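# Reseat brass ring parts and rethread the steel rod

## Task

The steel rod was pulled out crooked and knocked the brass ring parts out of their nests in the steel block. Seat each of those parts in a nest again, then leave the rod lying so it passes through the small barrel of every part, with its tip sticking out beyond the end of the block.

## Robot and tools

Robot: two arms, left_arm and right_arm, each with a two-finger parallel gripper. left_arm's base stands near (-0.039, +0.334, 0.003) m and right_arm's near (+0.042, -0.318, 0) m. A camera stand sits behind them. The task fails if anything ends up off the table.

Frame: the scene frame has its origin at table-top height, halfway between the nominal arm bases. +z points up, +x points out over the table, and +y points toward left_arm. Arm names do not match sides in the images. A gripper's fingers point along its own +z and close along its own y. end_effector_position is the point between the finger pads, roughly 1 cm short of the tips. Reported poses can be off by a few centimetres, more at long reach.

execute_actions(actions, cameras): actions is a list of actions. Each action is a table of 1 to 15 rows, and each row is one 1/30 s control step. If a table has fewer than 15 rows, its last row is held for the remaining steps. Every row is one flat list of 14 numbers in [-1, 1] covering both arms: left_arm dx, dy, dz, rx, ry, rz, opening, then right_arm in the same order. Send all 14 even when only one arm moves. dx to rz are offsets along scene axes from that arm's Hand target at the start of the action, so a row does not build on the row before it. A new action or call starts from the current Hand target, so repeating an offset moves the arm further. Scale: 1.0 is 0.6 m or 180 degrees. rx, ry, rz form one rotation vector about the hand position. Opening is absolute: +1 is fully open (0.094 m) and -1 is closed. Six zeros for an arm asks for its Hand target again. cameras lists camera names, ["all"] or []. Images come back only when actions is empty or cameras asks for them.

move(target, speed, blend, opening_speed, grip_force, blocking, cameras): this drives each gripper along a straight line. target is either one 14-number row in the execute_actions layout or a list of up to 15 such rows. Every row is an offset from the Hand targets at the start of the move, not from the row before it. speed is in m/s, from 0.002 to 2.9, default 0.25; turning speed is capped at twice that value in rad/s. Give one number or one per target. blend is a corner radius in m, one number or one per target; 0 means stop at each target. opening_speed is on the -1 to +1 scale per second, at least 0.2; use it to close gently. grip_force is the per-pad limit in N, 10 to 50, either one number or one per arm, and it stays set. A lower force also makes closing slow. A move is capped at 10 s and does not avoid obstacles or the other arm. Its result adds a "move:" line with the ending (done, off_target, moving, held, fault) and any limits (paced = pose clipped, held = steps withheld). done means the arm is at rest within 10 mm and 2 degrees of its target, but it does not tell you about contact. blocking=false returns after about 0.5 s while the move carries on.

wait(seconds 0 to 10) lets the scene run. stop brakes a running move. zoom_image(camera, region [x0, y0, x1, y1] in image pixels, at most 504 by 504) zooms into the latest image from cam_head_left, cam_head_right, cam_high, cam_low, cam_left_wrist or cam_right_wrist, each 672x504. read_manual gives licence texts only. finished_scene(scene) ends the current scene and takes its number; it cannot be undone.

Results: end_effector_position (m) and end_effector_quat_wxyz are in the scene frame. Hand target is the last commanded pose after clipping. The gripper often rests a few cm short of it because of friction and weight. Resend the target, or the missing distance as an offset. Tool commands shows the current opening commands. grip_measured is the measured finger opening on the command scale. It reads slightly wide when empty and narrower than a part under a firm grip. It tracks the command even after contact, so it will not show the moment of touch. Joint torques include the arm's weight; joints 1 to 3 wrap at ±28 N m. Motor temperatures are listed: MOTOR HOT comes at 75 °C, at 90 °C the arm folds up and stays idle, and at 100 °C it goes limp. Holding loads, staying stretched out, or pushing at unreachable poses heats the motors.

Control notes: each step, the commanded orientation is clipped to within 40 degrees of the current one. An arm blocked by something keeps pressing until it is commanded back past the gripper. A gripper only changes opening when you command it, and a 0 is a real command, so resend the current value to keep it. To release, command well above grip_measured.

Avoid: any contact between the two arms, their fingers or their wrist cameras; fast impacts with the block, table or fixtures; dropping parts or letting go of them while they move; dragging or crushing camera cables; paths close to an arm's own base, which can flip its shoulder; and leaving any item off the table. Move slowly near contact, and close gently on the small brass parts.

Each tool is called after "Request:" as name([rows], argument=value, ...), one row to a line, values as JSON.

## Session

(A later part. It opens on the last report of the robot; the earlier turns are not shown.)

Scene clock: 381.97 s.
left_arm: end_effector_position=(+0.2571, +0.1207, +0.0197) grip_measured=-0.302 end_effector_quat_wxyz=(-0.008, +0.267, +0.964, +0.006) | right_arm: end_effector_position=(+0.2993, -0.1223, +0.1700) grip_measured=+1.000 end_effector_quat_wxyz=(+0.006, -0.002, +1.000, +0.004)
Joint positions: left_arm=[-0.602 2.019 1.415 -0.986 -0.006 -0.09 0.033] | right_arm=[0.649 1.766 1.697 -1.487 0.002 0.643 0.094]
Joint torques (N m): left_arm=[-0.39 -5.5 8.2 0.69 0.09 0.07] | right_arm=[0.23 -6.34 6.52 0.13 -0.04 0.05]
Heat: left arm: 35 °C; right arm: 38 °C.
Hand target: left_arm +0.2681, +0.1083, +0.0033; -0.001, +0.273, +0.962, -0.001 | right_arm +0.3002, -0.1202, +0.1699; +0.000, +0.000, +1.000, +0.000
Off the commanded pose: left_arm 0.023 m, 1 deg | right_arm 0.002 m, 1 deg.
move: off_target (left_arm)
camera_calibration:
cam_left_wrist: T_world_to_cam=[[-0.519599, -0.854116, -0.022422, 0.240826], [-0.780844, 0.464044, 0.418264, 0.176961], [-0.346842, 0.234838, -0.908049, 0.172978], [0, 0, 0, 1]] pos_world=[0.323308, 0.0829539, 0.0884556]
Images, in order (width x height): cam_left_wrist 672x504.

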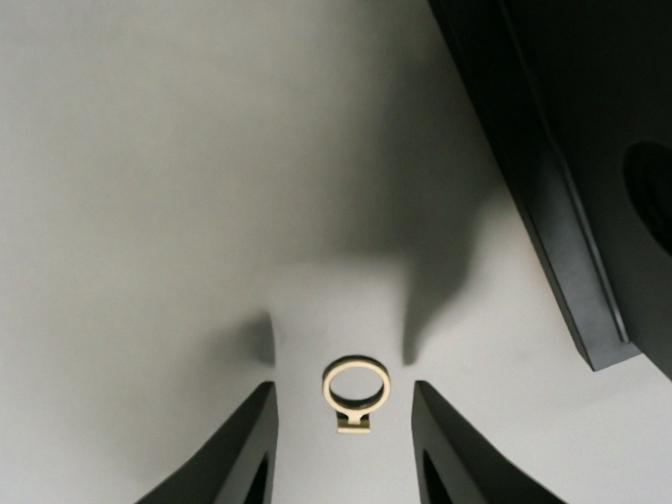

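Request:
move([
  [0.0, 0.0, 0.1445, 0, 0, 0, -0.36, 0, 0, 0, 0, 0, 0, 1],
  [-0.0093, 0.0155, 0.1445, 0, 0, 0.1767, -0.36, 0, 0, 0, 0, 0, 0, 1],
], speed=0.12, cameras=["cam_left_wrist", "cam_right_wrist", "cam_head_left"])

Scene clock: 473.60 s.
left_arm: end_effector_position=(+0.2636, +0.1144, +0.0811) grip_measured=-0.358 end_effector_quat_wxyz=(-0.011, +0.008, +1.000, +0.007) | right_arm: end_effector_position=(+0.2993, -0.1223, +0.1700) grip_measured=+1.000 end_effector_quat_wxyz=(+0.006, -0.002, +1.000, +0.004)
Joint positions: left_arm=[-0.602 2.002 1.642 -1.236 0.001 -0.614 0.03] | right_arm=[0.649 1.766 1.697 -1.487 0.002 0.643 0.094]
Joint torques (N m): left_arm=[0.59 -13.33 4.88 0.24 0.02 -0.14] | right_arm=[0.21 -6.35 6.52 0.14 -0.04 0.05]
Motor temperatures (°C): left_arm=[22 31 34 28 23 21 22] | right_arm=[28 27 38 26 24 24 20]
Heat: left arm: 34 °C; right arm: 38 °C.
Hand target: left_arm +0.2626, +0.1176, +0.0900; +0.000, +0.000, +1.000, -0.001 | right_arm +0.3002, -0.1202, +0.1699; +0.000, +0.000, +1.000, +0.000
Off the commanded pose: left_arm 0.010 m, 2 deg | right_arm 0.002 m, 1 deg.
move: done
camera_calibration:
cam_left_wrist: T_world_to_cam=[[-0.0228066, -0.99932, -0.0289755, 0.126382], [-0.906808, 0.00847496, 0.421459, 0.244351], [-0.420926, 0.0358872, -0.906385, 0.274583], [0, 0, 0, 1]] pos_world=[0.340041, 0.114371, 0.149557]
cam_right_wrist: T_world_to_cam=[[0.0248531, -0.999658, -0.0081977, -0.12761], [-0.909089, -0.0260111, 0.41579, 0.23779], [-0.415861, -0.00288122, -0.909424, 0.367223], [0, 0, 0, 1]] pos_world=[0.372057, -0.120323, 0.234045]
Images, in order (width x height): cam_head_left 672x504, cam_left_wrist 672x504, cam_right_wrist 672x504.

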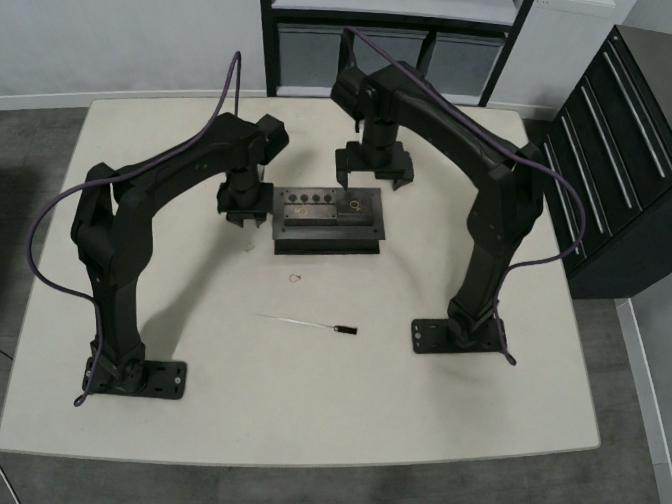

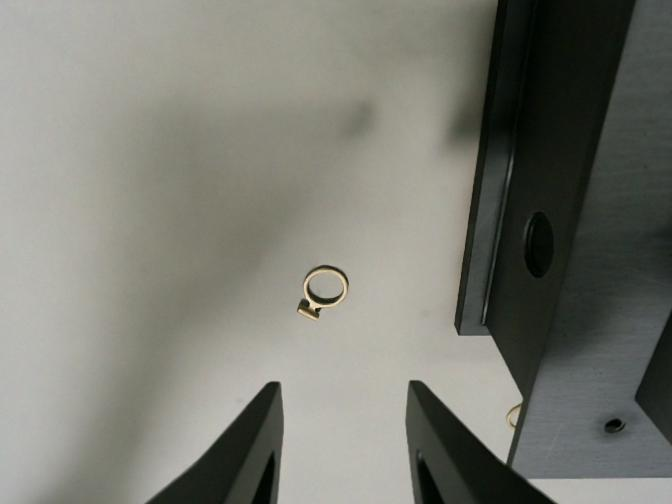

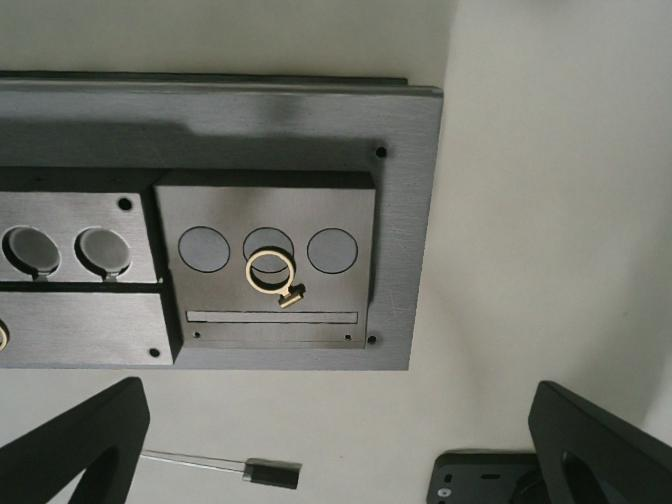

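Request:
move(target=[-0.006, 0.0082, -0.1, 0, 0, 0, -0.36, 0, 0, 0, 0, 0, 0, 1], speed=0.12, cameras=["cam_left_wrist"])

Scene clock: 495.87 s.
left_arm: end_effector_position=(+0.2593, +0.1191, +0.0321) grip_measured=-0.358 end_effector_quat_wxyz=(+0.000, +0.006, +1.000, +0.000) | right_arm: end_effector_position=(+0.2993, -0.1223, +0.1700) grip_measured=+1.000 end_effector_quat_wxyz=(+0.006, -0.002, +1.000, +0.004)
Joint positions: left_arm=[-0.598 1.996 1.433 -1.009 0.001 -0.614 0.03] | right_arm=[0.649 1.766 1.697 -1.487 0.002 0.643 0.094]
Joint torques (N m): left_arm=[0.8 -10.32 5.03 0.31 0.02 -0.08] | right_arm=[0.21 -6.34 6.52 0.14 -0.04 0.04]
Heat: left arm: 33 °C; right arm: 38 °C.
Hand target: left_arm +0.2589, +0.1225, +0.0300; +0.000, +0.000, +1.000, -0.001 | right_arm +0.3002, -0.1202, +0.1699; +0.000, +0.000, +1.000, +0.000
Off the commanded pose: left_arm 0.004 m, 1 deg | right_arm 0.002 m, 1 deg.
move: done
camera_calibration:
cam_left_wrist: T_world_to_cam=[[-0.0181801, -0.99973, -0.0144396, 0.127965], [-0.915377, 0.0108334, 0.402451, 0.263533], [-0.402186, 0.0205343, -0.915328, 0.225477], [0, 0, 0, 1]] pos_world=[0.334242, 0.120446, 0.102174]
Images, in order (width x height): cam_left_wrist 672x504.

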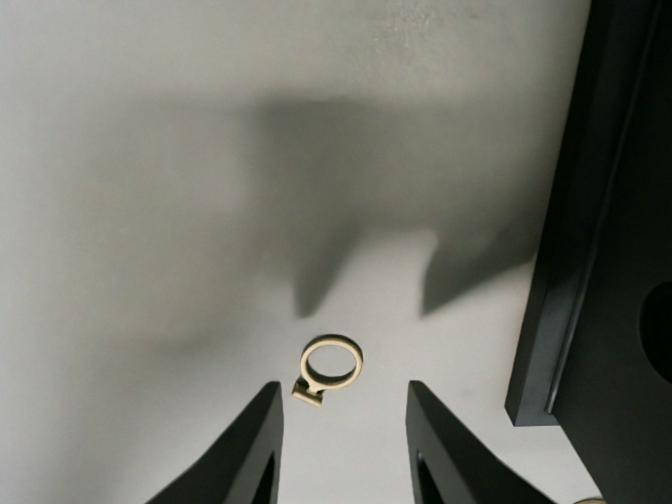

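Request:
move(target=[-0.002, 0.005, -0.03, 0, 0, 0, -0.36, 0, 0, 0, 0, 0, 0, 1], speed=0.1, cameras=["cam_left_wrist"])

Scene clock: 503.63 s.
left_arm: end_effector_position=(+0.2596, +0.1214, +0.0192) grip_measured=-0.358 end_effector_quat_wxyz=(+0.005, +0.003, +1.000, -0.005) | right_arm: end_effector_position=(+0.2993, -0.1223, +0.1700) grip_measured=+1.000 end_effector_quat_wxyz=(+0.006, -0.002, +1.000, +0.004)
Joint positions: left_arm=[-0.593 1.996 1.379 -0.94 0.002 -0.614 0.03] | right_arm=[0.649 1.766 1.697 -1.487 0.002 0.643 0.094]
Joint torques (N m): left_arm=[0.68 -9.1 4.9 0.34 0.01 -0.02] | right_arm=[0.21 -6.35 6.52 0.13 -0.04 0.05]
Heat: left arm: 34 °C; right arm: 38 °C.
Hand target: left_arm +0.2577, +0.1256, +0.0120; +0.000, +0.000, +1.000, -0.001 | right_arm +0.3002, -0.1202, +0.1699; +0.000, +0.000, +1.000, +0.000
Off the commanded pose: left_arm 0.009 m, 1 deg | right_arm 0.002 m, 1 deg.
move: done
camera_calibration:
cam_left_wrist: T_world_to_cam=[[-0.012359, -0.999907, -0.00579296, 0.12843], [-0.920039, 0.00910238, 0.39172, 0.270679], [-0.391631, 0.010171, -0.920066, 0.212342], [0, 0, 0, 1]] pos_world=[0.333783, 0.123795, 0.0900825]
Images, in order (width x height): cam_left_wrist 672x504.

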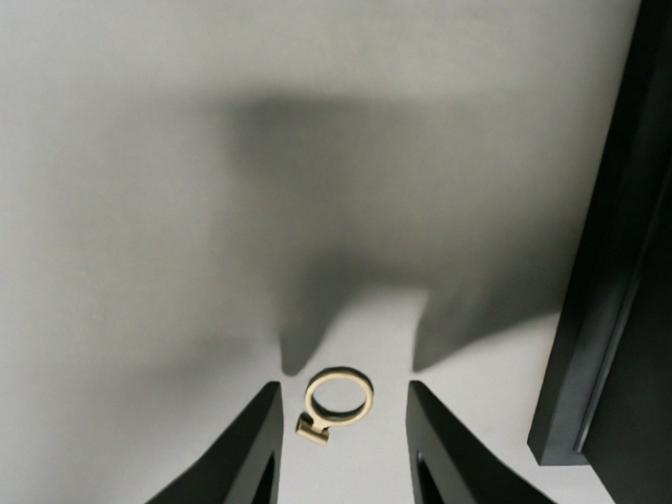

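Request:
move(target=[-0.001, 0.0015, -0.007, 0, 0, 0, -0.36, 0, 0, 0, 0, 0, 0, 1], speed=0.05, cameras=["cam_left_wrist"])

Scene clock: 509.23 s.
left_arm: end_effector_position=(+0.2591, +0.1217, +0.0160) grip_measured=-0.358 end_effector_quat_wxyz=(+0.007, +0.003, +1.000, -0.006) | right_arm: end_effector_position=(+0.2993, -0.1223, +0.1700) grip_measured=+1.000 end_effector_quat_wxyz=(+0.006, -0.002, +1.000, +0.004)
Joint positions: left_arm=[-0.593 1.996 1.365 -0.923 0.002 -0.614 0.03] | right_arm=[0.649 1.766 1.697 -1.487 0.002 0.643 0.094]
Joint torques (N m): left_arm=[0.79 -8.91 4.86 0.36 0.01 -0.02] | right_arm=[0.21 -6.34 6.52 0.13 -0.04 0.05]
Heat: left arm: 34 °C; right arm: 38 °C.
Hand target: left_arm +0.2572, +0.1264, +0.0078; +0.000, +0.000, +1.000, -0.001 | right_arm +0.3002, -0.1202, +0.1699; +0.000, +0.000, +1.000, +0.000
Off the commanded pose: left_arm 0.010 m, 1 deg | right_arm 0.002 m, 1 deg.
move: done
camera_calibration:
cam_left_wrist: T_world_to_cam=[[-0.012328, -0.999916, -0.00407639, 0.128655], [-0.920983, 0.00976701, 0.389479, 0.271715], [-0.389407, 0.00855578, -0.921026, 0.208883], [0, 0, 0, 1]] pos_world=[0.333172, 0.124203, 0.0870841]
Images, in order (width x height): cam_left_wrist 672x504.

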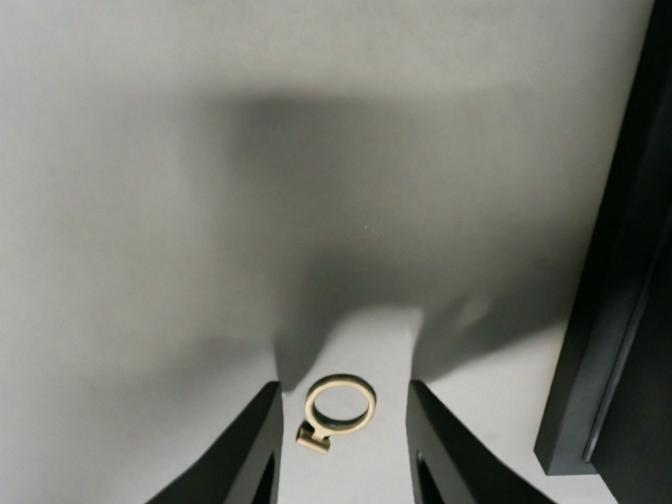

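Request:
move(target=[0.001, 0.0, -0.004, 0, 0, 0, -0.36, 0, 0, 0, 0, 0, 0, 1], speed=0.05, cameras=["cam_left_wrist"])

Request:
zoom_image(camera="cam_left_wrist", region=[240, 340, 450, 500])

Scene clock: 512.73 s.
left_arm: end_effector_position=(+0.2606, +0.1207, +0.0161) grip_measured=-0.358 end_effector_quat_wxyz=(+0.010, +0.003, +1.000, -0.008) | right_arm: end_effector_position=(+0.2993, -0.1223, +0.1700) grip_measured=+1.000 end_effector_quat_wxyz=(+0.006, -0.002, +1.000, +0.004)
Joint positions: left_arm=[-0.593 1.996 1.365 -0.916 0.002 -0.614 0.03] | right_arm=[0.649 1.766 1.697 -1.487 0.002 0.643 0.094]
Joint torques (N m): left_arm=[0.9 -8.51 4.6 0.36 0.02 -0.01] | right_arm=[0.23 -6.35 6.52 0.13 -0.05 0.04]
Heat: left arm: 34 °C; right arm: 38 °C.
Hand target: left_arm +0.2577, +0.1265, +0.0054; +0.000, +0.000, +1.000, -0.001 | right_arm +0.3002, -0.1202, +0.1699; +0.000, +0.000, +1.000, +0.000
Off the commanded pose: left_arm 0.012 m, 1 deg | right_arm 0.002 m, 1 deg.
move: off_target (left_arm)
camera_calibration:
cam_left_wrist: T_world_to_cam=[[-0.012372, -0.999923, 0.000145282, 0.127635], [-0.92327, 0.0114794, 0.38398, 0.273548], [-0.383952, 0.00461649, -0.923341, 0.208637], [0, 0, 0, 1]] pos_world=[0.334245, 0.123522, 0.087588]
Images, in order (width x height): cam_left_wrist 672x504.

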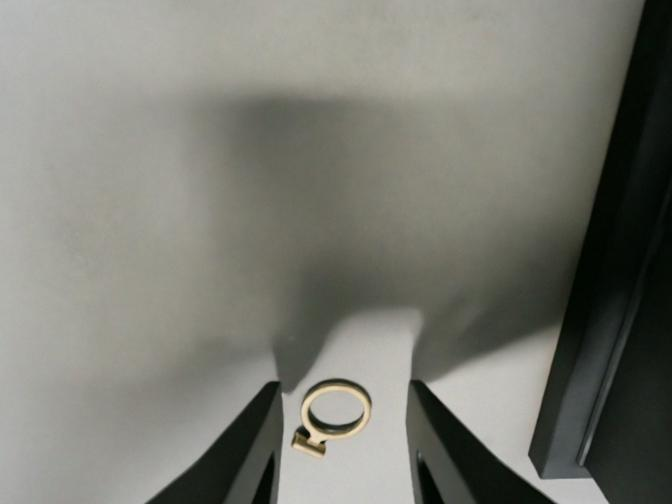

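Scaled by 2.400.

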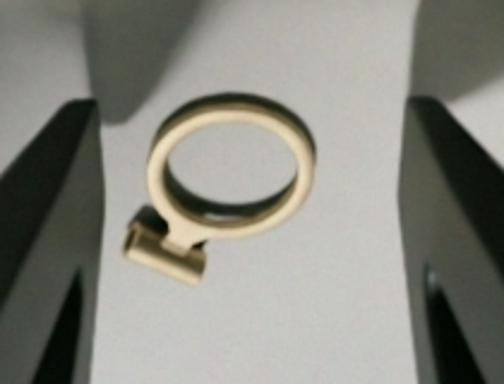

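Request:
move([
  [0.0042, 0.0012, 0.0577, 0, 0, 0, -0.36, 0, 0, 0, 0, 0, 0, 1],
  [0.0042, 0.0012, 0.0077, 0, 0, 0, -0.36, 0, 0, 0, 0, 0, 0, 1],
], speed=0.1, cameras=["cam_left_wrist"])

Request:
zoom_image(camera="cam_left_wrist", region=[240, 340, 450, 500])

Scene clock: 535.27 s.
left_arm: end_effector_position=(+0.2625, +0.1225, +0.0196) grip_measured=-0.358 end_effector_quat_wxyz=(+0.008, +0.000, +1.000, -0.007) | right_arm: end_effector_position=(+0.2993, -0.1223, +0.1700) grip_measured=+1.000 end_effector_quat_wxyz=(+0.006, -0.002, +1.000, +0.004)
Joint positions: left_arm=[-0.585 1.996 1.38 -0.935 0.002 -0.614 0.03] | right_arm=[0.649 1.766 1.697 -1.487 0.002 0.643 0.094]
Joint torques (N m): left_arm=[0.69 -8.66 4.9 0.37 0.01 0.07] | right_arm=[0.23 -6.35 6.52 0.13 -0.04 0.04]
Heat: left arm: 34 °C; right arm: 38 °C.
Hand target: left_arm +0.2602, +0.1272, +0.0100; +0.000, +0.000, +1.000, -0.001 | right_arm +0.3002, -0.1202, +0.1699; +0.000, +0.000, +1.000, +0.000
Off the commanded pose: left_arm 0.011 m, 1 deg | right_arm 0.002 m, 1 deg.
move: off_target (left_arm)
camera_calibration:
cam_left_wrist: T_world_to_cam=[[-0.00512469, -0.999985, -0.0017339, 0.127604], [-0.922051, 0.00405418, 0.387046, 0.274447], [-0.387034, 0.00358224, -0.922059, 0.213531], [0, 0, 0, 1]] pos_world=[0.336352, 0.125724, 0.0908853]
Images, in order (width x height): cam_left_wrist 672x504.

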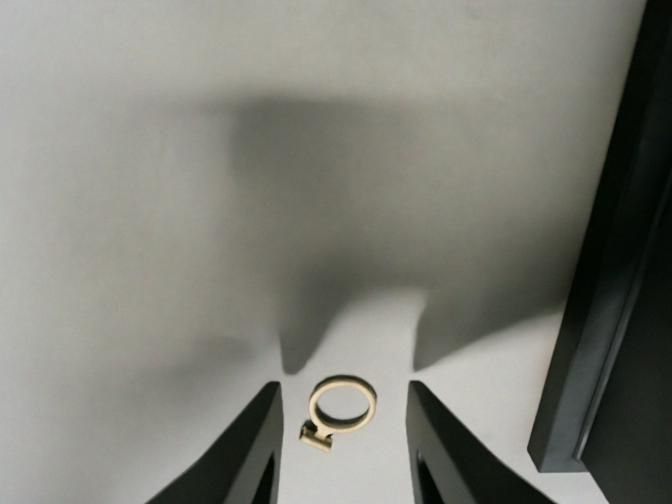

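Scaled by 2.400.

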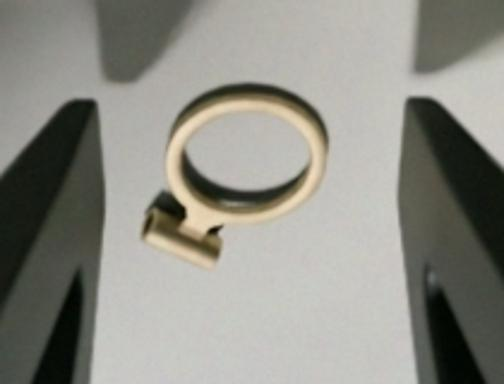

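Request:
move(target=[0.001, 0.0, -0.0035, 0, 0, 0, -0.36, 0, 0, 0, 0, 0, 0, 1], speed=0.05)

Scene clock: 539.20 s.
left_arm: end_effector_position=(+0.2638, +0.1216, +0.0196) grip_measured=-0.358 end_effector_quat_wxyz=(+0.011, +0.000, +1.000, -0.009) | right_arm: end_effector_position=(+0.2993, -0.1223, +0.1700) grip_measured=+1.000 end_effector_quat_wxyz=(+0.006, -0.002, +1.000, +0.004)
Joint positions: left_arm=[-0.585 1.996 1.38 -0.928 0.002 -0.614 0.03] | right_arm=[0.649 1.766 1.697 -1.487 0.002 0.643 0.094]
Joint torques (N m): left_arm=[0.81 -8.32 4.71 0.35 0.01 0.06] | right_arm=[0.23 -6.35 6.52 0.14 -0.04 0.04]
Heat: left arm: 34 °C; right arm: 38 °C.
Hand target: left_arm +0.2608, +0.1272, +0.0079; +0.000, +0.000, +1.000, -0.001 | right_arm +0.3002, -0.1202, +0.1699; +0.000, +0.000, +1.000, +0.000
Off the commanded pose: left_arm 0.013 m, 2 deg | right_arm 0.002 m, 1 deg.
move: off_target (left_arm)

Request:
move(target=[0.0, 0.0, -0.006, 0, 0, 0, -0.36, 0, 0, 0, 0, 0, 0, 1], speed=0.05, cameras=["cam_left_wrist"])

Scene clock: 546.17 s.
left_arm: end_effector_position=(+0.2632, +0.1220, +0.0150) grip_measured=-0.358 end_effector_quat_wxyz=(+0.009, +0.000, +1.000, -0.008) | right_arm: end_effector_position=(+0.2993, -0.1223, +0.1700) grip_measured=+1.000 end_effector_quat_wxyz=(+0.006, -0.002, +1.000, +0.004)
Joint positions: left_arm=[-0.585 2.003 1.371 -0.916 0.002 -0.614 0.03] | right_arm=[0.649 1.766 1.697 -1.487 0.002 0.643 0.094]
Joint torques (N m): left_arm=[0.81 -8.5 4.86 0.33 0.02 0.07] | right_arm=[0.23 -6.35 6.5 0.13 -0.04 0.05]
Heat: left arm: 34 °C; right arm: 38 °C.
Hand target: left_arm +0.2609, +0.1271, +0.0044; +0.000, +0.000, +1.000, -0.001 | right_arm +0.3002, -0.1202, +0.1699; +0.000, +0.000, +1.000, +0.000
Off the commanded pose: left_arm 0.012 m, 1 deg | right_arm 0.002 m, 1 deg.
move: off_target (left_arm)
camera_calibration:
cam_left_wrist: T_world_to_cam=[[-0.00510153, -0.999987, -0.000222315, 0.127067], [-0.9229, 0.00462267, 0.385013, 0.277032], [-0.385007, 0.00216933, -0.922911, 0.209142], [0, 0, 0, 1]] pos_world=[0.336842, 0.125331, 0.0863868]
Images, in order (width x height): cam_left_wrist 672x504.

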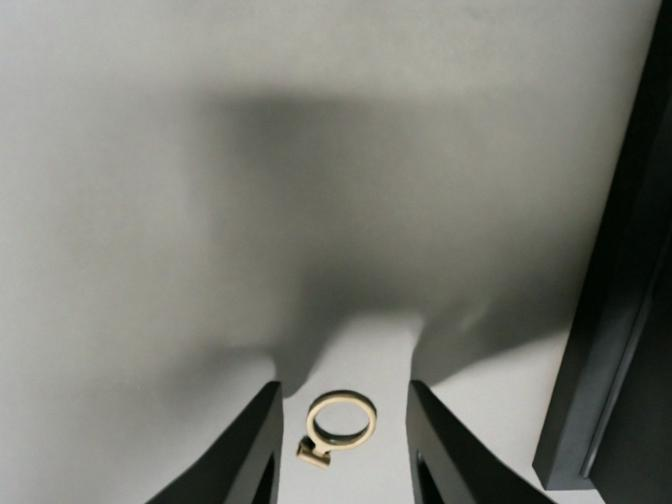

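Request:
move(target=[-0.001, 0.0, -0.008, 0, 0, 0, -0.36, 0, 0, 0, 0, 0, 0, 1], speed=0.05, cameras=["cam_left_wrist"])

Request:
zoom_image(camera="cam_left_wrist", region=[240, 340, 450, 500])

Scene clock: 551.80 s.
left_arm: end_effector_position=(+0.2627, +0.1224, +0.0104) grip_measured=-0.358 end_effector_quat_wxyz=(+0.009, +0.000, +1.000, -0.007) | right_arm: end_effector_position=(+0.2993, -0.1223, +0.1700) grip_measured=+1.000 end_effector_quat_wxyz=(+0.006, -0.002, +1.000, +0.004)
Joint positions: left_arm=[-0.585 2.008 1.359 -0.899 0.002 -0.614 0.03] | right_arm=[0.649 1.766 1.697 -1.487 0.002 0.643 0.094]
Joint torques (N m): left_arm=[0.7 -8.42 4.81 0.4 0.02 0.05] | right_arm=[0.23 -6.34 6.52 0.13 -0.04 0.05]
Heat: left arm: 34 °C; right arm: 39 °C.
Hand target: left_arm +0.2603, +0.1271, -0.0004; +0.000, +0.000, +1.000, -0.001 | right_arm +0.3002, -0.1202, +0.1699; +0.000, +0.000, +1.000, +0.000
Off the commanded pose: left_arm 0.012 m, 1 deg | right_arm 0.002 m, 1 deg.
move: off_target (left_arm)
camera_calibration:
cam_left_wrist: T_world_to_cam=[[-0.00508161, -0.999987, -0.000665278, 0.127392], [-0.922641, 0.004432, 0.385635, 0.278321], [-0.385627, 0.00257346, -0.922651, 0.204879], [0, 0, 0, 1]] pos_world=[0.336445, 0.125629, 0.0817863]
Images, in order (width x height): cam_left_wrist 672x504.

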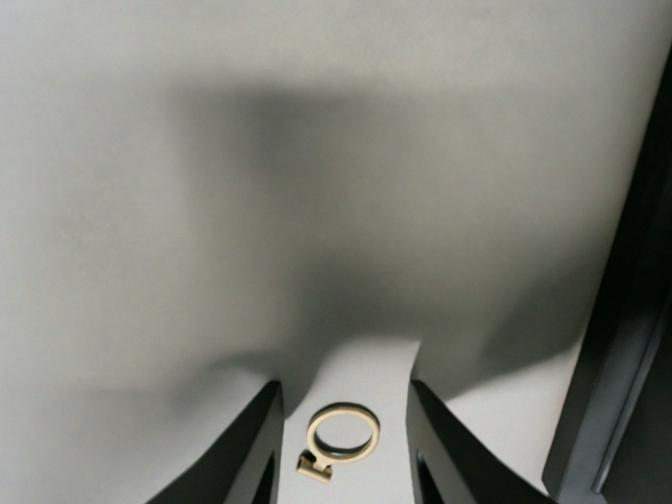

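Scaled by 2.400.

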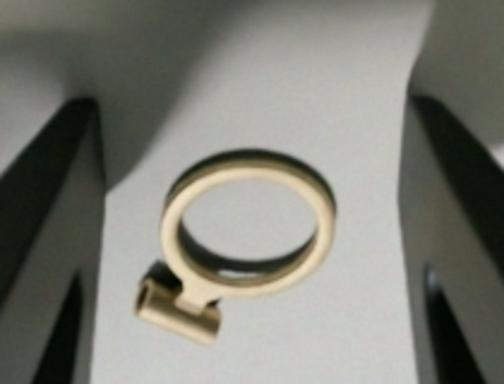

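Request:
move([
  [-0.0087, 0.0, 0.067, 0, 0, 0, -0.36, 0, 0, 0, 0, 0, 0, 1],
  [-0.0087, 0.0, 0.004, 0, 0, 0, -0.36, 0, 0, 0, 0, 0, 0, 1],
], speed=0.1, cameras=["cam_left_wrist"])

Request:
zoom_image(camera="cam_left_wrist", region=[240, 340, 450, 500])

Scene clock: 566.17 s.
left_arm: end_effector_position=(+0.2593, +0.1248, +0.0127) grip_measured=-0.358 end_effector_quat_wxyz=(+0.009, +0.000, +1.000, -0.008) | right_arm: end_effector_position=(+0.2993, -0.1223, +0.1700) grip_measured=+1.000 end_effector_quat_wxyz=(+0.006, -0.002, +1.000, +0.004)
Joint positions: left_arm=[-0.585 1.989 1.341 -0.899 0.002 -0.614 0.03] | right_arm=[0.649 1.766 1.697 -1.487 0.002 0.643 0.094]
Joint torques (N m): left_arm=[-0.06 -8.18 4.93 0.38 0.01 -0.04] | right_arm=[0.23 -6.35 6.52 0.14 -0.04 0.04]
Heat: left arm: 33 °C; right arm: 39 °C.
Hand target: left_arm +0.2550, +0.1271, +0.0020; +0.000, +0.000, +1.000, -0.001 | right_arm +0.3002, -0.1202, +0.1699; +0.000, +0.000, +1.000, +0.000
Off the commanded pose: left_arm 0.012 m, 1 deg | right_arm 0.002 m, 1 deg.
move: off_target (left_arm)
camera_calibration:
cam_left_wrist: T_world_to_cam=[[-0.00512274, -0.999987, 0.000221851, 0.129818], [-0.923142, 0.00481437, 0.384429, 0.274277], [-0.384425, 0.00176453, -0.923155, 0.205443], [0, 0, 0, 1]] pos_world=[0.332839, 0.128133, 0.0841872]
Images, in order (width x height): cam_left_wrist 672x504.

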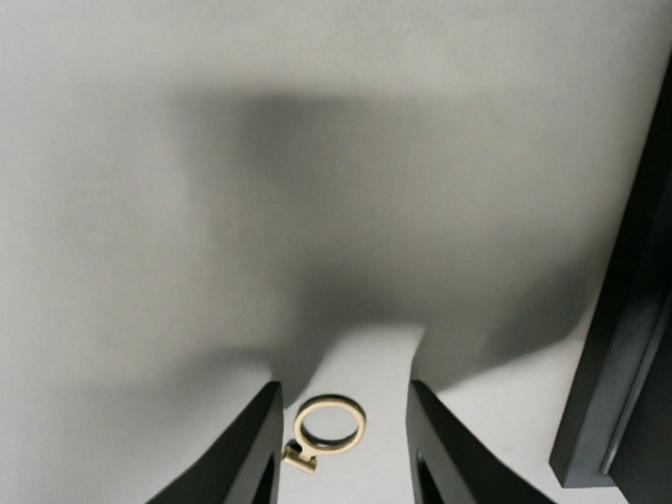

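Scaled by 2.400.

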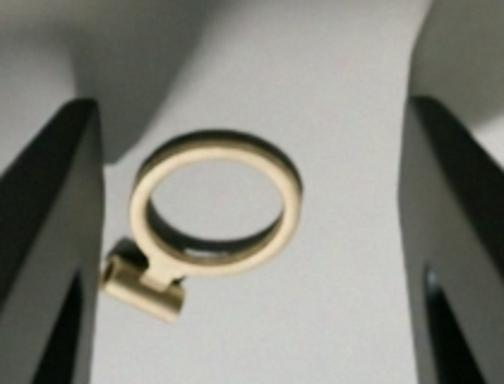

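Request:
move([
  [-0.0067, 0.0047, 0.067, 0, 0, 0, -0.36, 0, 0, 0, 0, 0, 0, 1],
  [-0.0067, 0.0047, 0.0, 0, 0, 0, -0.36, 0, 0, 0, 0, 0, 0, 1],
], speed=0.1, cameras=["cam_left_wrist"])

Request:
zoom_image(camera="cam_left_wrist", region=[240, 340, 450, 500])

Scene clock: 585.87 s.
left_arm: end_effector_position=(+0.2550, +0.1278, +0.0115) grip_measured=-0.358 end_effector_quat_wxyz=(+0.008, +0.000, +1.000, -0.007) | right_arm: end_effector_position=(+0.2993, -0.1223, +0.1700) grip_measured=+1.000 end_effector_quat_wxyz=(+0.006, -0.002, +1.000, +0.004)
Joint positions: left_arm=[-0.585 1.975 1.316 -0.891 0.002 -0.614 0.03] | right_arm=[0.649 1.766 1.697 -1.487 0.002 0.643 0.094]
Joint torques (N m): left_arm=[-0.06 -8.27 4.9 0.35 0 -0.05] | right_arm=[0.21 -6.34 6.52 0.14 -0.04 0.05]
Heat: left arm: 35 °C; right arm: 39 °C.
Hand target: left_arm +0.2511, +0.1299, +0.0020; +0.000, +0.000, +1.000, -0.001 | right_arm +0.3002, -0.1202, +0.1699; +0.000, +0.000, +1.000, +0.000
Off the commanded pose: left_arm 0.011 m, 1 deg | right_arm 0.002 m, 1 deg.
move: off_target (left_arm)
camera_calibration:
cam_left_wrist: T_world_to_cam=[[-0.00512469, -0.999985, -0.0017339, 0.13285], [-0.922051, 0.00405418, 0.387046, 0.270553], [-0.387034, 0.00358224, -0.922059, 0.203102], [0, 0, 0, 1]] pos_world=[0.328752, 0.131024, 0.0827853]
Images, in order (width x height): cam_left_wrist 672x504.

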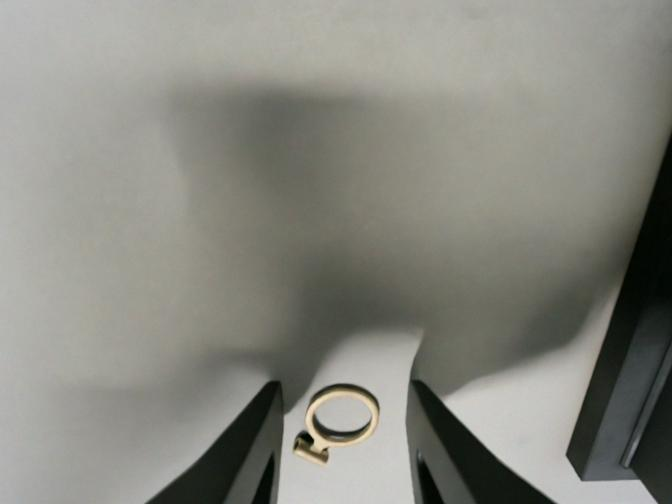

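Scaled by 2.400.

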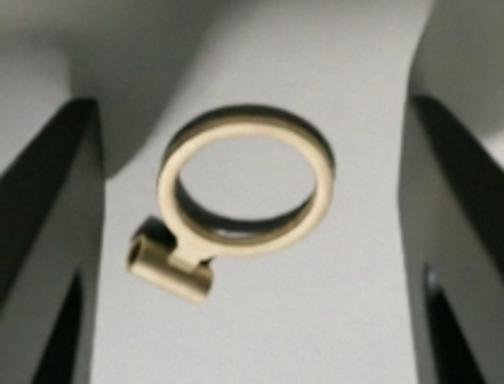

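Request:
move(target=[0, 0, 0, 0, 0, 0, -0.66, 0, 0, 0, 0, 0, 0, 1], speed=0.05, opening_speed=0.3, grip_force=20, cameras=["cam_left_wrist"])

Request:
zoom_image(camera="cam_left_wrist", region=[240, 340, 450, 500])

Scene clock: 600.67 s.
left_arm: end_effector_position=(+0.2551, +0.1278, +0.0115) grip_measured=-0.658 end_effector_quat_wxyz=(+0.008, +0.000, +1.000, -0.007) | right_arm: end_effector_position=(+0.2993, -0.1223, +0.1700) grip_measured=+1.000 end_effector_quat_wxyz=(+0.006, -0.002, +1.000, +0.004)
Joint positions: left_arm=[-0.585 1.975 1.316 -0.89 0.002 -0.614 0.016] | right_arm=[0.649 1.766 1.697 -1.487 0.002 0.643 0.094]
Joint torques (N m): left_arm=[-0.06 -8.28 4.94 0.36 0.03 -0.04] | right_arm=[0.23 -6.35 6.52 0.13 -0.04 0.05]
Heat: left arm: 34 °C; right arm: 39 °C.
Hand target: left_arm +0.2511, +0.1299, +0.0020; +0.000, +0.000, +1.000, -0.001 | right_arm +0.3002, -0.1202, +0.1699; +0.000, +0.000, +1.000, +0.000
Off the commanded pose: left_arm 0.010 m, 1 deg | right_arm 0.002 m, 1 deg.
grip_force (N): 20, 20
move: done
camera_calibration:
cam_left_wrist: T_world_to_cam=[[-0.00513426, -0.999986, -0.00151184, 0.132837], [-0.922173, 0.00415003, 0.386755, 0.270695], [-0.386743, 0.00337988, -0.922181, 0.203081], [0, 0, 0, 1]] pos_world=[0.32885, 0.131025, 0.0827856]
Images, in order (width x height): cam_left_wrist 672x504.

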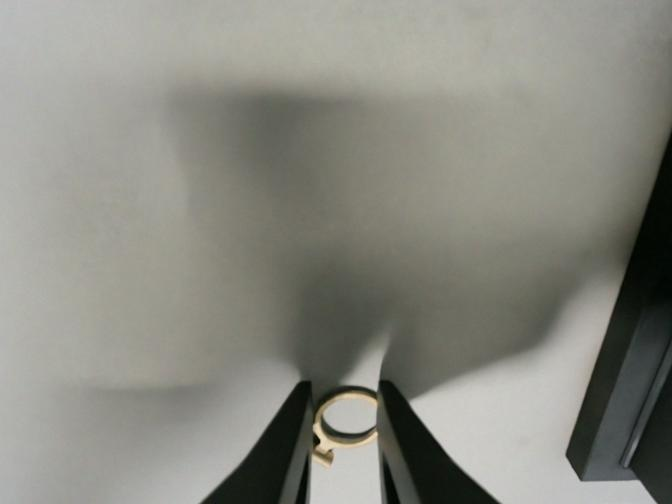

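Scaled by 2.400.

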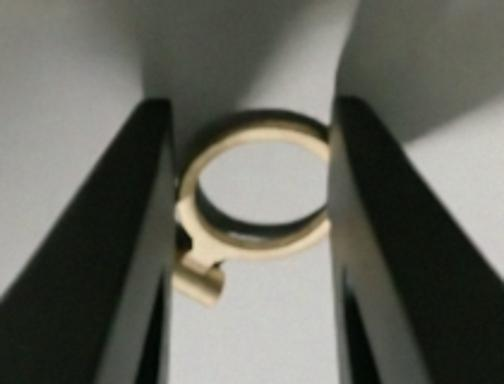

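Request:
move(target=[0, 0, 0, 0, 0, 0, -0.8, 0, 0, 0, 0, 0, 0, 1], speed=0.05, opening_speed=0.2, cameras=["cam_left_wrist"])

Request:
zoom_image(camera="cam_left_wrist", region=[240, 340, 450, 500])

Scene clock: 607.50 s.
left_arm: end_effector_position=(+0.2551, +0.1278, +0.0115) grip_measured=-0.798 end_effector_quat_wxyz=(+0.008, +0.000, +1.000, -0.007) | right_arm: end_effector_position=(+0.2993, -0.1223, +0.1700) grip_measured=+1.000 end_effector_quat_wxyz=(+0.006, -0.002, +1.000, +0.004)
Joint positions: left_arm=[-0.585 1.975 1.316 -0.89 0.002 -0.614 0.009] | right_arm=[0.649 1.766 1.697 -1.487 0.002 0.643 0.094]
Joint torques (N m): left_arm=[-0.03 -8.29 4.9 0.35 0.01 -0.04] | right_arm=[0.23 -6.35 6.52 0.13 -0.04 0.04]
Heat: left arm: 34 °C; right arm: 39 °C.
Hand target: left_arm +0.2511, +0.1299, +0.0020; +0.000, +0.000, +1.000, -0.001 | right_arm +0.3002, -0.1202, +0.1699; +0.000, +0.000, +1.000, +0.000
Off the commanded pose: left_arm 0.010 m, 1 deg | right_arm 0.002 m, 1 deg.
grip_force (N): 20, 20
move: done
camera_calibration:
cam_left_wrist: T_world_to_cam=[[-0.00513426, -0.999986, -0.00151184, 0.132837], [-0.922173, 0.00415003, 0.386755, 0.270695], [-0.386743, 0.00337988, -0.922181, 0.203081], [0, 0, 0, 1]] pos_world=[0.32885, 0.131025, 0.0827856]
Images, in order (width x height): cam_left_wrist 672x504.

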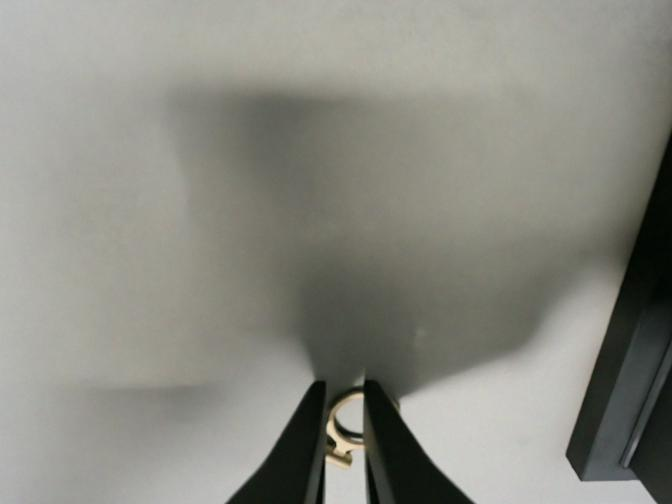

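Scaled by 2.400.

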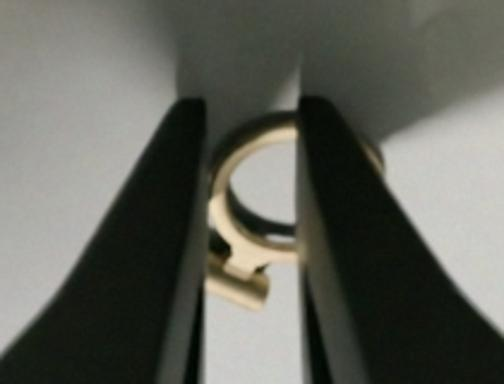

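Request:
move(target=[0, 0, 0, 0, 0, 0, -0.3, 0, 0, 0, 0, 0, 0, 1], speed=0.05, opening_speed=1.0, cameras=["cam_left_wrist"])

Request:
zoom_image(camera="cam_left_wrist", region=[240, 340, 450, 500])

Scene clock: 620.00 s.
left_arm: end_effector_position=(+0.2550, +0.1277, +0.0115) grip_measured=-0.302 end_effector_quat_wxyz=(+0.008, +0.000, +1.000, -0.007) | right_arm: end_effector_position=(+0.2993, -0.1223, +0.1700) grip_measured=+1.000 end_effector_quat_wxyz=(+0.006, -0.002, +1.000, +0.004)
Joint positions: left_arm=[-0.585 1.975 1.316 -0.89 0.002 -0.614 0.033] | right_arm=[0.649 1.766 1.697 -1.487 0.002 0.643 0.094]
Joint velocities: left_arm=[within noise] | right_arm=[-0.017 0.002 -0.002 0.022 -0.154 0.022 0]
Joint torques (N m): left_arm=[0.02 -8.32 4.92 0.36 0.01 -0.04] | right_arm=[0.21 -6.35 6.52 0.14 -0.04 0.05]
Heat: left arm: 34 °C; right arm: 39 °C.
Hand target: left_arm +0.2510, +0.1299, +0.0020; +0.000, +0.000, +1.000, -0.001 | right_arm +0.3002, -0.1202, +0.1699; +0.000, +0.000, +1.000, +0.000
Off the commanded pose: left_arm 0.010 m, 1 deg | right_arm 0.002 m, 1 deg.
grip_force (N): 20, 20
move: done
camera_calibration:
cam_left_wrist: T_world_to_cam=[[-0.00510377, -0.999986, -0.00119588, 0.132702], [-0.922087, 0.00424342, 0.386959, 0.27064], [-0.386948, 0.00307766, -0.922096, 0.203181], [0, 0, 0, 1]] pos_world=[0.328851, 0.130927, 0.0827849]
Images, in order (width x height): cam_left_wrist 672x504.

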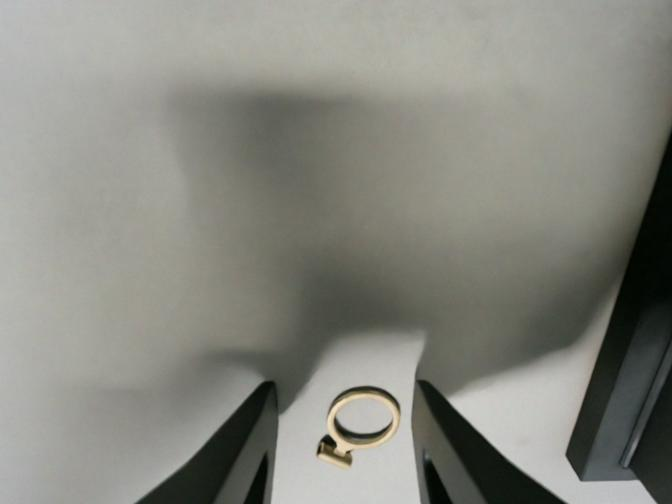

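Scaled by 2.400.

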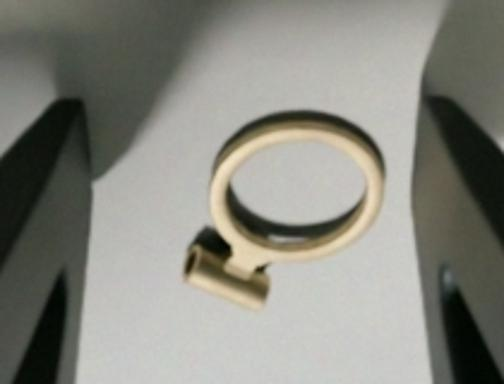

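Request:
move([
  [0.0, -0.010, 0.06, 0, 0, 0, -0.3, 0, 0, 0, 0, 0, 0, 1],
  [0.0, -0.0085, -0.003, 0, 0, 0, -0.3, 0, 0, 0, 0, 0, 0, 1],
], speed=0.1, cameras=["cam_left_wrist"])

Request:
zoom_image(camera="cam_left_wrist", region=[240, 340, 450, 500])

Scene clock: 635.40 s.
left_arm: end_effector_position=(+0.2527, +0.1255, +0.0100) grip_measured=-0.302 end_effector_quat_wxyz=(+0.002, +0.002, +1.000, -0.003) | right_arm: end_effector_position=(+0.2993, -0.1223, +0.1700) grip_measured=+1.000 end_effector_quat_wxyz=(+0.006, -0.002, +1.000, +0.004)
Joint positions: left_arm=[-0.594 1.987 1.327 -0.903 0.002 -0.619 0.033] | right_arm=[0.649 1.766 1.697 -1.487 0.002 0.643 0.094]
Joint torques (N m): left_arm=[-0.27 -8.31 4.86 0.47 -0.02 -0.11] | right_arm=[0.23 -6.35 6.52 0.14 -0.04 0.05]
Heat: left arm: 34 °C; right arm: 39 °C.
Hand target: left_arm +0.2510, +0.1249, +0.0001; +0.000, +0.000, +1.000, -0.001 | right_arm +0.3002, -0.1202, +0.1699; +0.000, +0.000, +1.000, +0.000
Off the commanded pose: left_arm 0.010 m, 0 deg | right_arm 0.002 m, 1 deg.
grip_force (N): 20, 20
move: done
camera_calibration:
cam_left_wrist: T_world_to_cam=[[-0.00973515, -0.999912, -0.00903044, 0.131685], [-0.917642, 0.0053454, 0.397372, 0.267729], [-0.397289, 0.0121552, -0.917613, 0.202238], [0, 0, 0, 1]] pos_world=[0.327308, 0.127784, 0.0803769]
Images, in order (width x height): cam_left_wrist 672x504.

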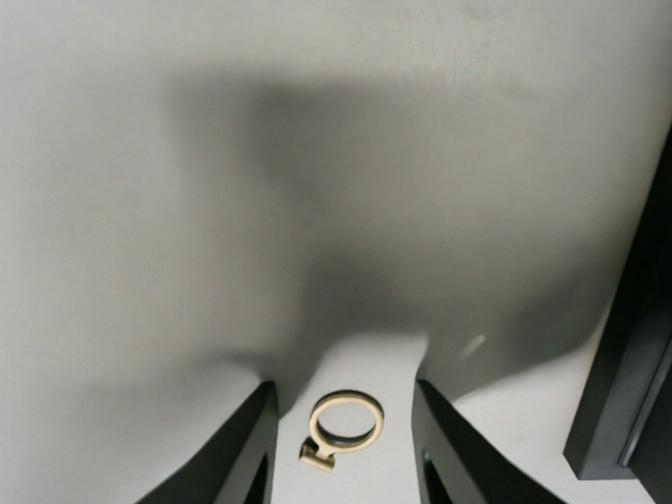

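Scaled by 2.400.

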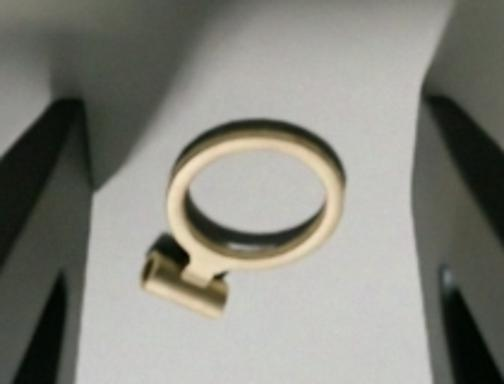

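Request:
move(target=[0.002, 0, -0.005, 0, 0, 0, -0.3, 0, 0, 0, 0, 0, 0, 1], speed=0.05)

Request:
move(target=[0.0, 0, -0.004, 0, 0, 0, -0.3, 0, 0, 0, 0, 0, 0, 1], speed=0.05, cameras=["cam_left_wrist"])

Request:
zoom_image(camera="cam_left_wrist", region=[240, 340, 450, 500])

Scene clock: 639.63 s.
left_arm: end_effector_position=(+0.2528, +0.1254, +0.0100) grip_measured=-0.302 end_effector_quat_wxyz=(+0.002, +0.002, +1.000, -0.003) | right_arm: end_effector_position=(+0.2993, -0.1223, +0.1700) grip_measured=+1.000 end_effector_quat_wxyz=(+0.006, -0.002, +1.000, +0.004)
Joint positions: left_arm=[-0.594 1.987 1.327 -0.903 0.002 -0.619 0.033] | right_arm=[0.649 1.766 1.697 -1.487 0.002 0.643 0.094]
Joint torques (N m): left_arm=[-0.05 -7.73 4.75 0.55 0.02 -0.09] | right_arm=[0.23 -6.35 6.52 0.13 -0.04 0.05]
Heat: left arm: 34 °C; right arm: 39 °C.
Hand target: left_arm +0.2522, +0.1249, -0.0029; +0.000, +0.000, +1.000, -0.001 | right_arm +0.3002, -0.1202, +0.1699; +0.000, +0.000, +1.000, +0.000
Off the commanded pose: left_arm 0.013 m, 1 deg | right_arm 0.002 m, 1 deg.
grip_force (N): 20, 20
move: off_target (left_arm)

Scene clock: 640.33 s.
left_arm: end_effector_position=(+0.2544, +0.1243, +0.0100) grip_measured=-0.302 end_effector_quat_wxyz=(+0.006, +0.002, +1.000, -0.006) | right_arm: end_effector_position=(+0.2993, -0.1223, +0.1700) grip_measured=+1.000 end_effector_quat_wxyz=(+0.006, -0.002, +1.000, +0.004)
Joint positions: left_arm=[-0.594 1.987 1.327 -0.895 0.002 -0.619 0.033] | right_arm=[0.649 1.766 1.697 -1.487 0.002 0.643 0.094]
Joint torques (N m): left_arm=[-0.1 -7.5 4.36 0.56 -0.01 -0.09] | right_arm=[0.23 -6.34 6.5 0.13 -0.05 0.05]
Heat: left arm: 34 °C; right arm: 39 °C.
Hand target: left_arm +0.2522, +0.1249, -0.0053; +0.000, +0.000, +1.000, -0.001 | right_arm +0.3002, -0.1202, +0.1699; +0.000, +0.000, +1.000, +0.000
Off the commanded pose: left_arm 0.015 m, 1 deg | right_arm 0.002 m, 1 deg.
grip_force (N): 20, 20
move: off_target (left_arm)
camera_calibration:
cam_left_wrist: T_world_to_cam=[[-0.00967799, -0.999943, -0.00448481, 0.130539], [-0.920236, 0.00715154, 0.391299, 0.26972], [-0.391244, 0.00791407, -0.920253, 0.201942], [0, 0, 0, 1]] pos_world=[0.328478, 0.127005, 0.0808817]
Images, in order (width x height): cam_left_wrist 672x504.

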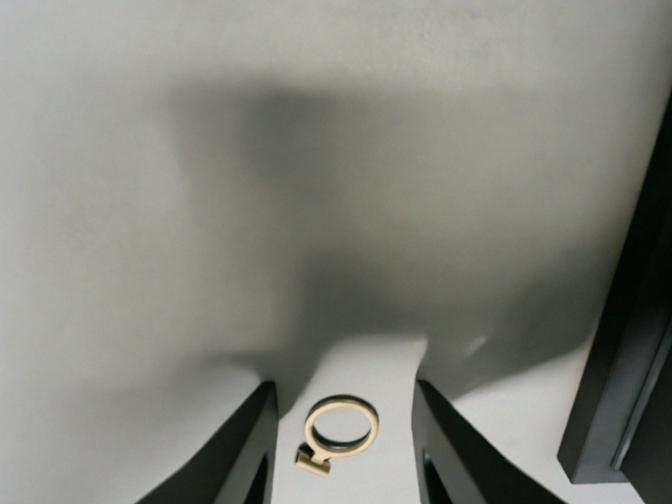

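Scaled by 2.400.

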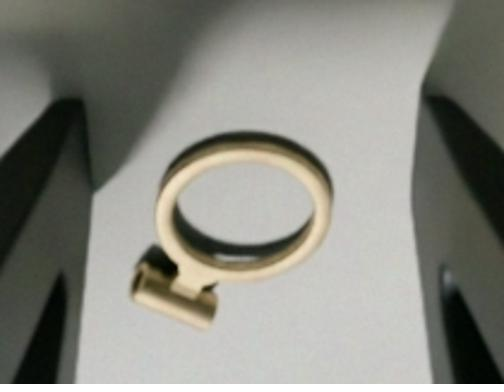

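Request:
move([
  [-0.0053, -0.002, 0.06, 0, 0, 0, -0.36, 0, 0, 0, 0, 0, 0, 1],
  [-0.0053, -0.0015, 0.0077, 0, 0, 0, -0.36, 0, 0, 0, 0, 0, 0, 1],
], speed=0.1, cameras=["cam_left_wrist"])

Request:
zoom_image(camera="cam_left_wrist", region=[240, 340, 450, 500])

Scene clock: 684.30 s.
left_arm: end_effector_position=(+0.2513, +0.1251, +0.0098) grip_measured=-0.358 end_effector_quat_wxyz=(+0.001, +0.001, +1.000, -0.002) | right_arm: end_effector_position=(+0.2993, -0.1223, +0.1700) grip_measured=+1.000 end_effector_quat_wxyz=(+0.006, -0.002, +1.000, +0.004)
Joint positions: left_arm=[-0.597 1.987 1.327 -0.906 0.003 -0.623 0.03] | right_arm=[0.649 1.766 1.697 -1.487 0.002 0.643 0.094]
Joint torques (N m): left_arm=[-0.47 -8.46 4.4 0.53 0.01 -0.13] | right_arm=[0.23 -6.35 6.52 0.13 -0.04 0.05]
Motor temperatures (°C): left_arm=[22 34 29 27 23 21 22] | right_arm=[27 27 39 23 24 24 20]
Heat: left arm: 34 °C; right arm: 39 °C.
Hand target: left_arm +0.2490, +0.1239, -0.0006; +0.000, -0.001, +1.000, -0.001 | right_arm +0.3002, -0.1202, +0.1699; +0.000, +0.000, +1.000, +0.000
Off the commanded pose: left_arm 0.011 m, 0 deg | right_arm 0.002 m, 1 deg.
grip_force (N): 20, 20
move: off_target (left_arm)
camera_calibration:
cam_left_wrist: T_world_to_cam=[[-0.00823486, -0.999909, -0.010701, 0.130908], [-0.916457, 0.00326551, 0.400121, 0.26646], [-0.400049, 0.0131019, -0.9164, 0.202084], [0, 0, 0, 1]] pos_world=[0.32612, 0.127378, 0.0799742]
Images, in order (width x height): cam_left_wrist 672x504.

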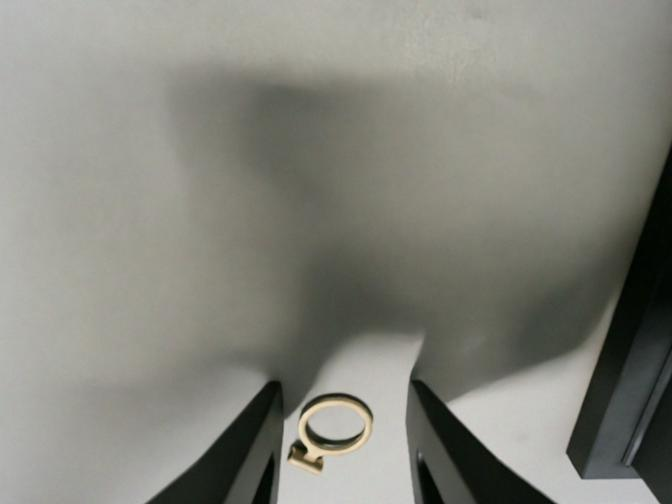

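Scaled by 2.400.

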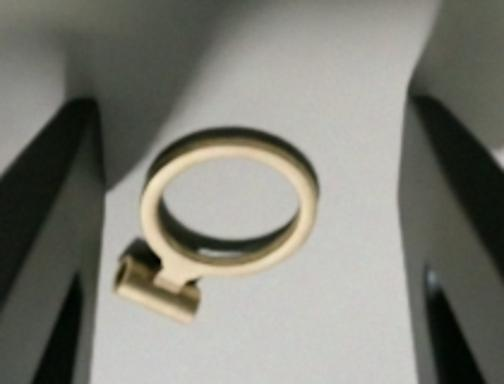

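Request:
move([
  [-0.0045, 0.0035, 0.06, 0, 0, 0, -0.2, 0, 0, 0, 0, 0, 0, 1],
  [-0.0045, 0.0035, 0.0, 0, 0, 0, -0.2, 0, 0, 0, 0, 0, 0, 1],
], speed=0.1, cameras=["cam_left_wrist"])

Request:
zoom_image(camera="cam_left_wrist", region=[240, 340, 450, 500])

Scene clock: 713.17 s.
left_arm: end_effector_position=(+0.2493, +0.1256, +0.0102) grip_measured=-0.202 end_effector_quat_wxyz=(+0.004, +0.002, +1.000, -0.006) | right_arm: end_effector_position=(+0.2993, -0.1223, +0.1700) grip_measured=+1.000 end_effector_quat_wxyz=(+0.006, -0.002, +1.000, +0.004)
Joint positions: left_arm=[-0.598 1.971 1.305 -0.89 0.006 -0.623 0.037] | right_arm=[0.649 1.766 1.697 -1.487 0.002 0.643 0.094]
Joint torques (N m): left_arm=[-0.4 -8.02 4.72 0.46 -0.01 -0.13] | right_arm=[0.23 -6.35 6.52 0.14 -0.04 0.05]
Heat: left arm: 35 °C; right arm: 39 °C.
Hand target: left_arm +0.2464, +0.1260, -0.0006; +0.000, +0.000, +1.000, -0.001 | right_arm +0.3002, -0.1202, +0.1699; +0.000, +0.000, +1.000, +0.000
Off the commanded pose: left_arm 0.011 m, 1 deg | right_arm 0.002 m, 1 deg.
grip_force (N): 20, 20
move: off_target (left_arm)
camera_calibration:
cam_left_wrist: T_world_to_cam=[[-0.00904393, -0.999956, -0.00255474, 0.131543], [-0.919133, 0.00730664, 0.39388, 0.264721], [-0.393844, 0.00591037, -0.919158, 0.201062], [0, 0, 0, 1]] pos_world=[0.32369, 0.128414, 0.0808754]
Images, in order (width x height): cam_left_wrist 672x504.

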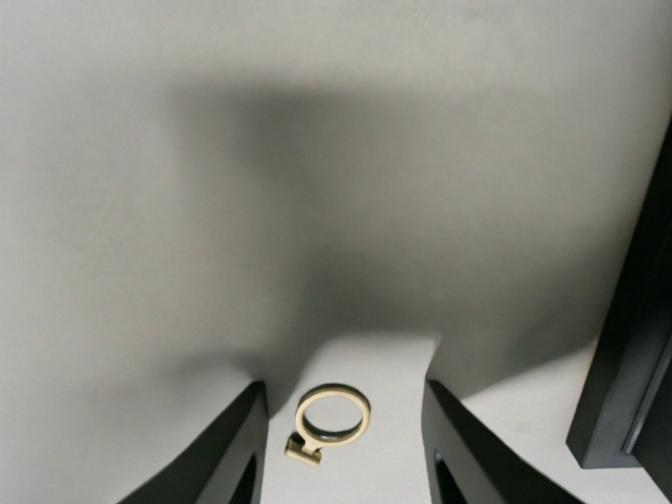

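Scaled by 2.400.

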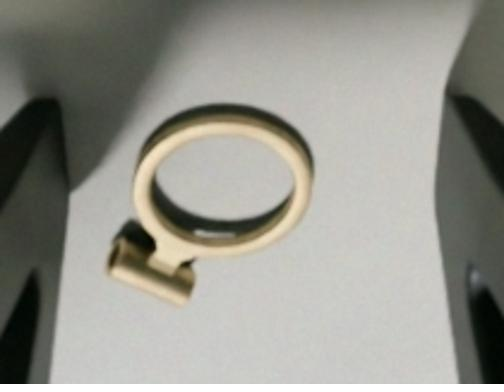

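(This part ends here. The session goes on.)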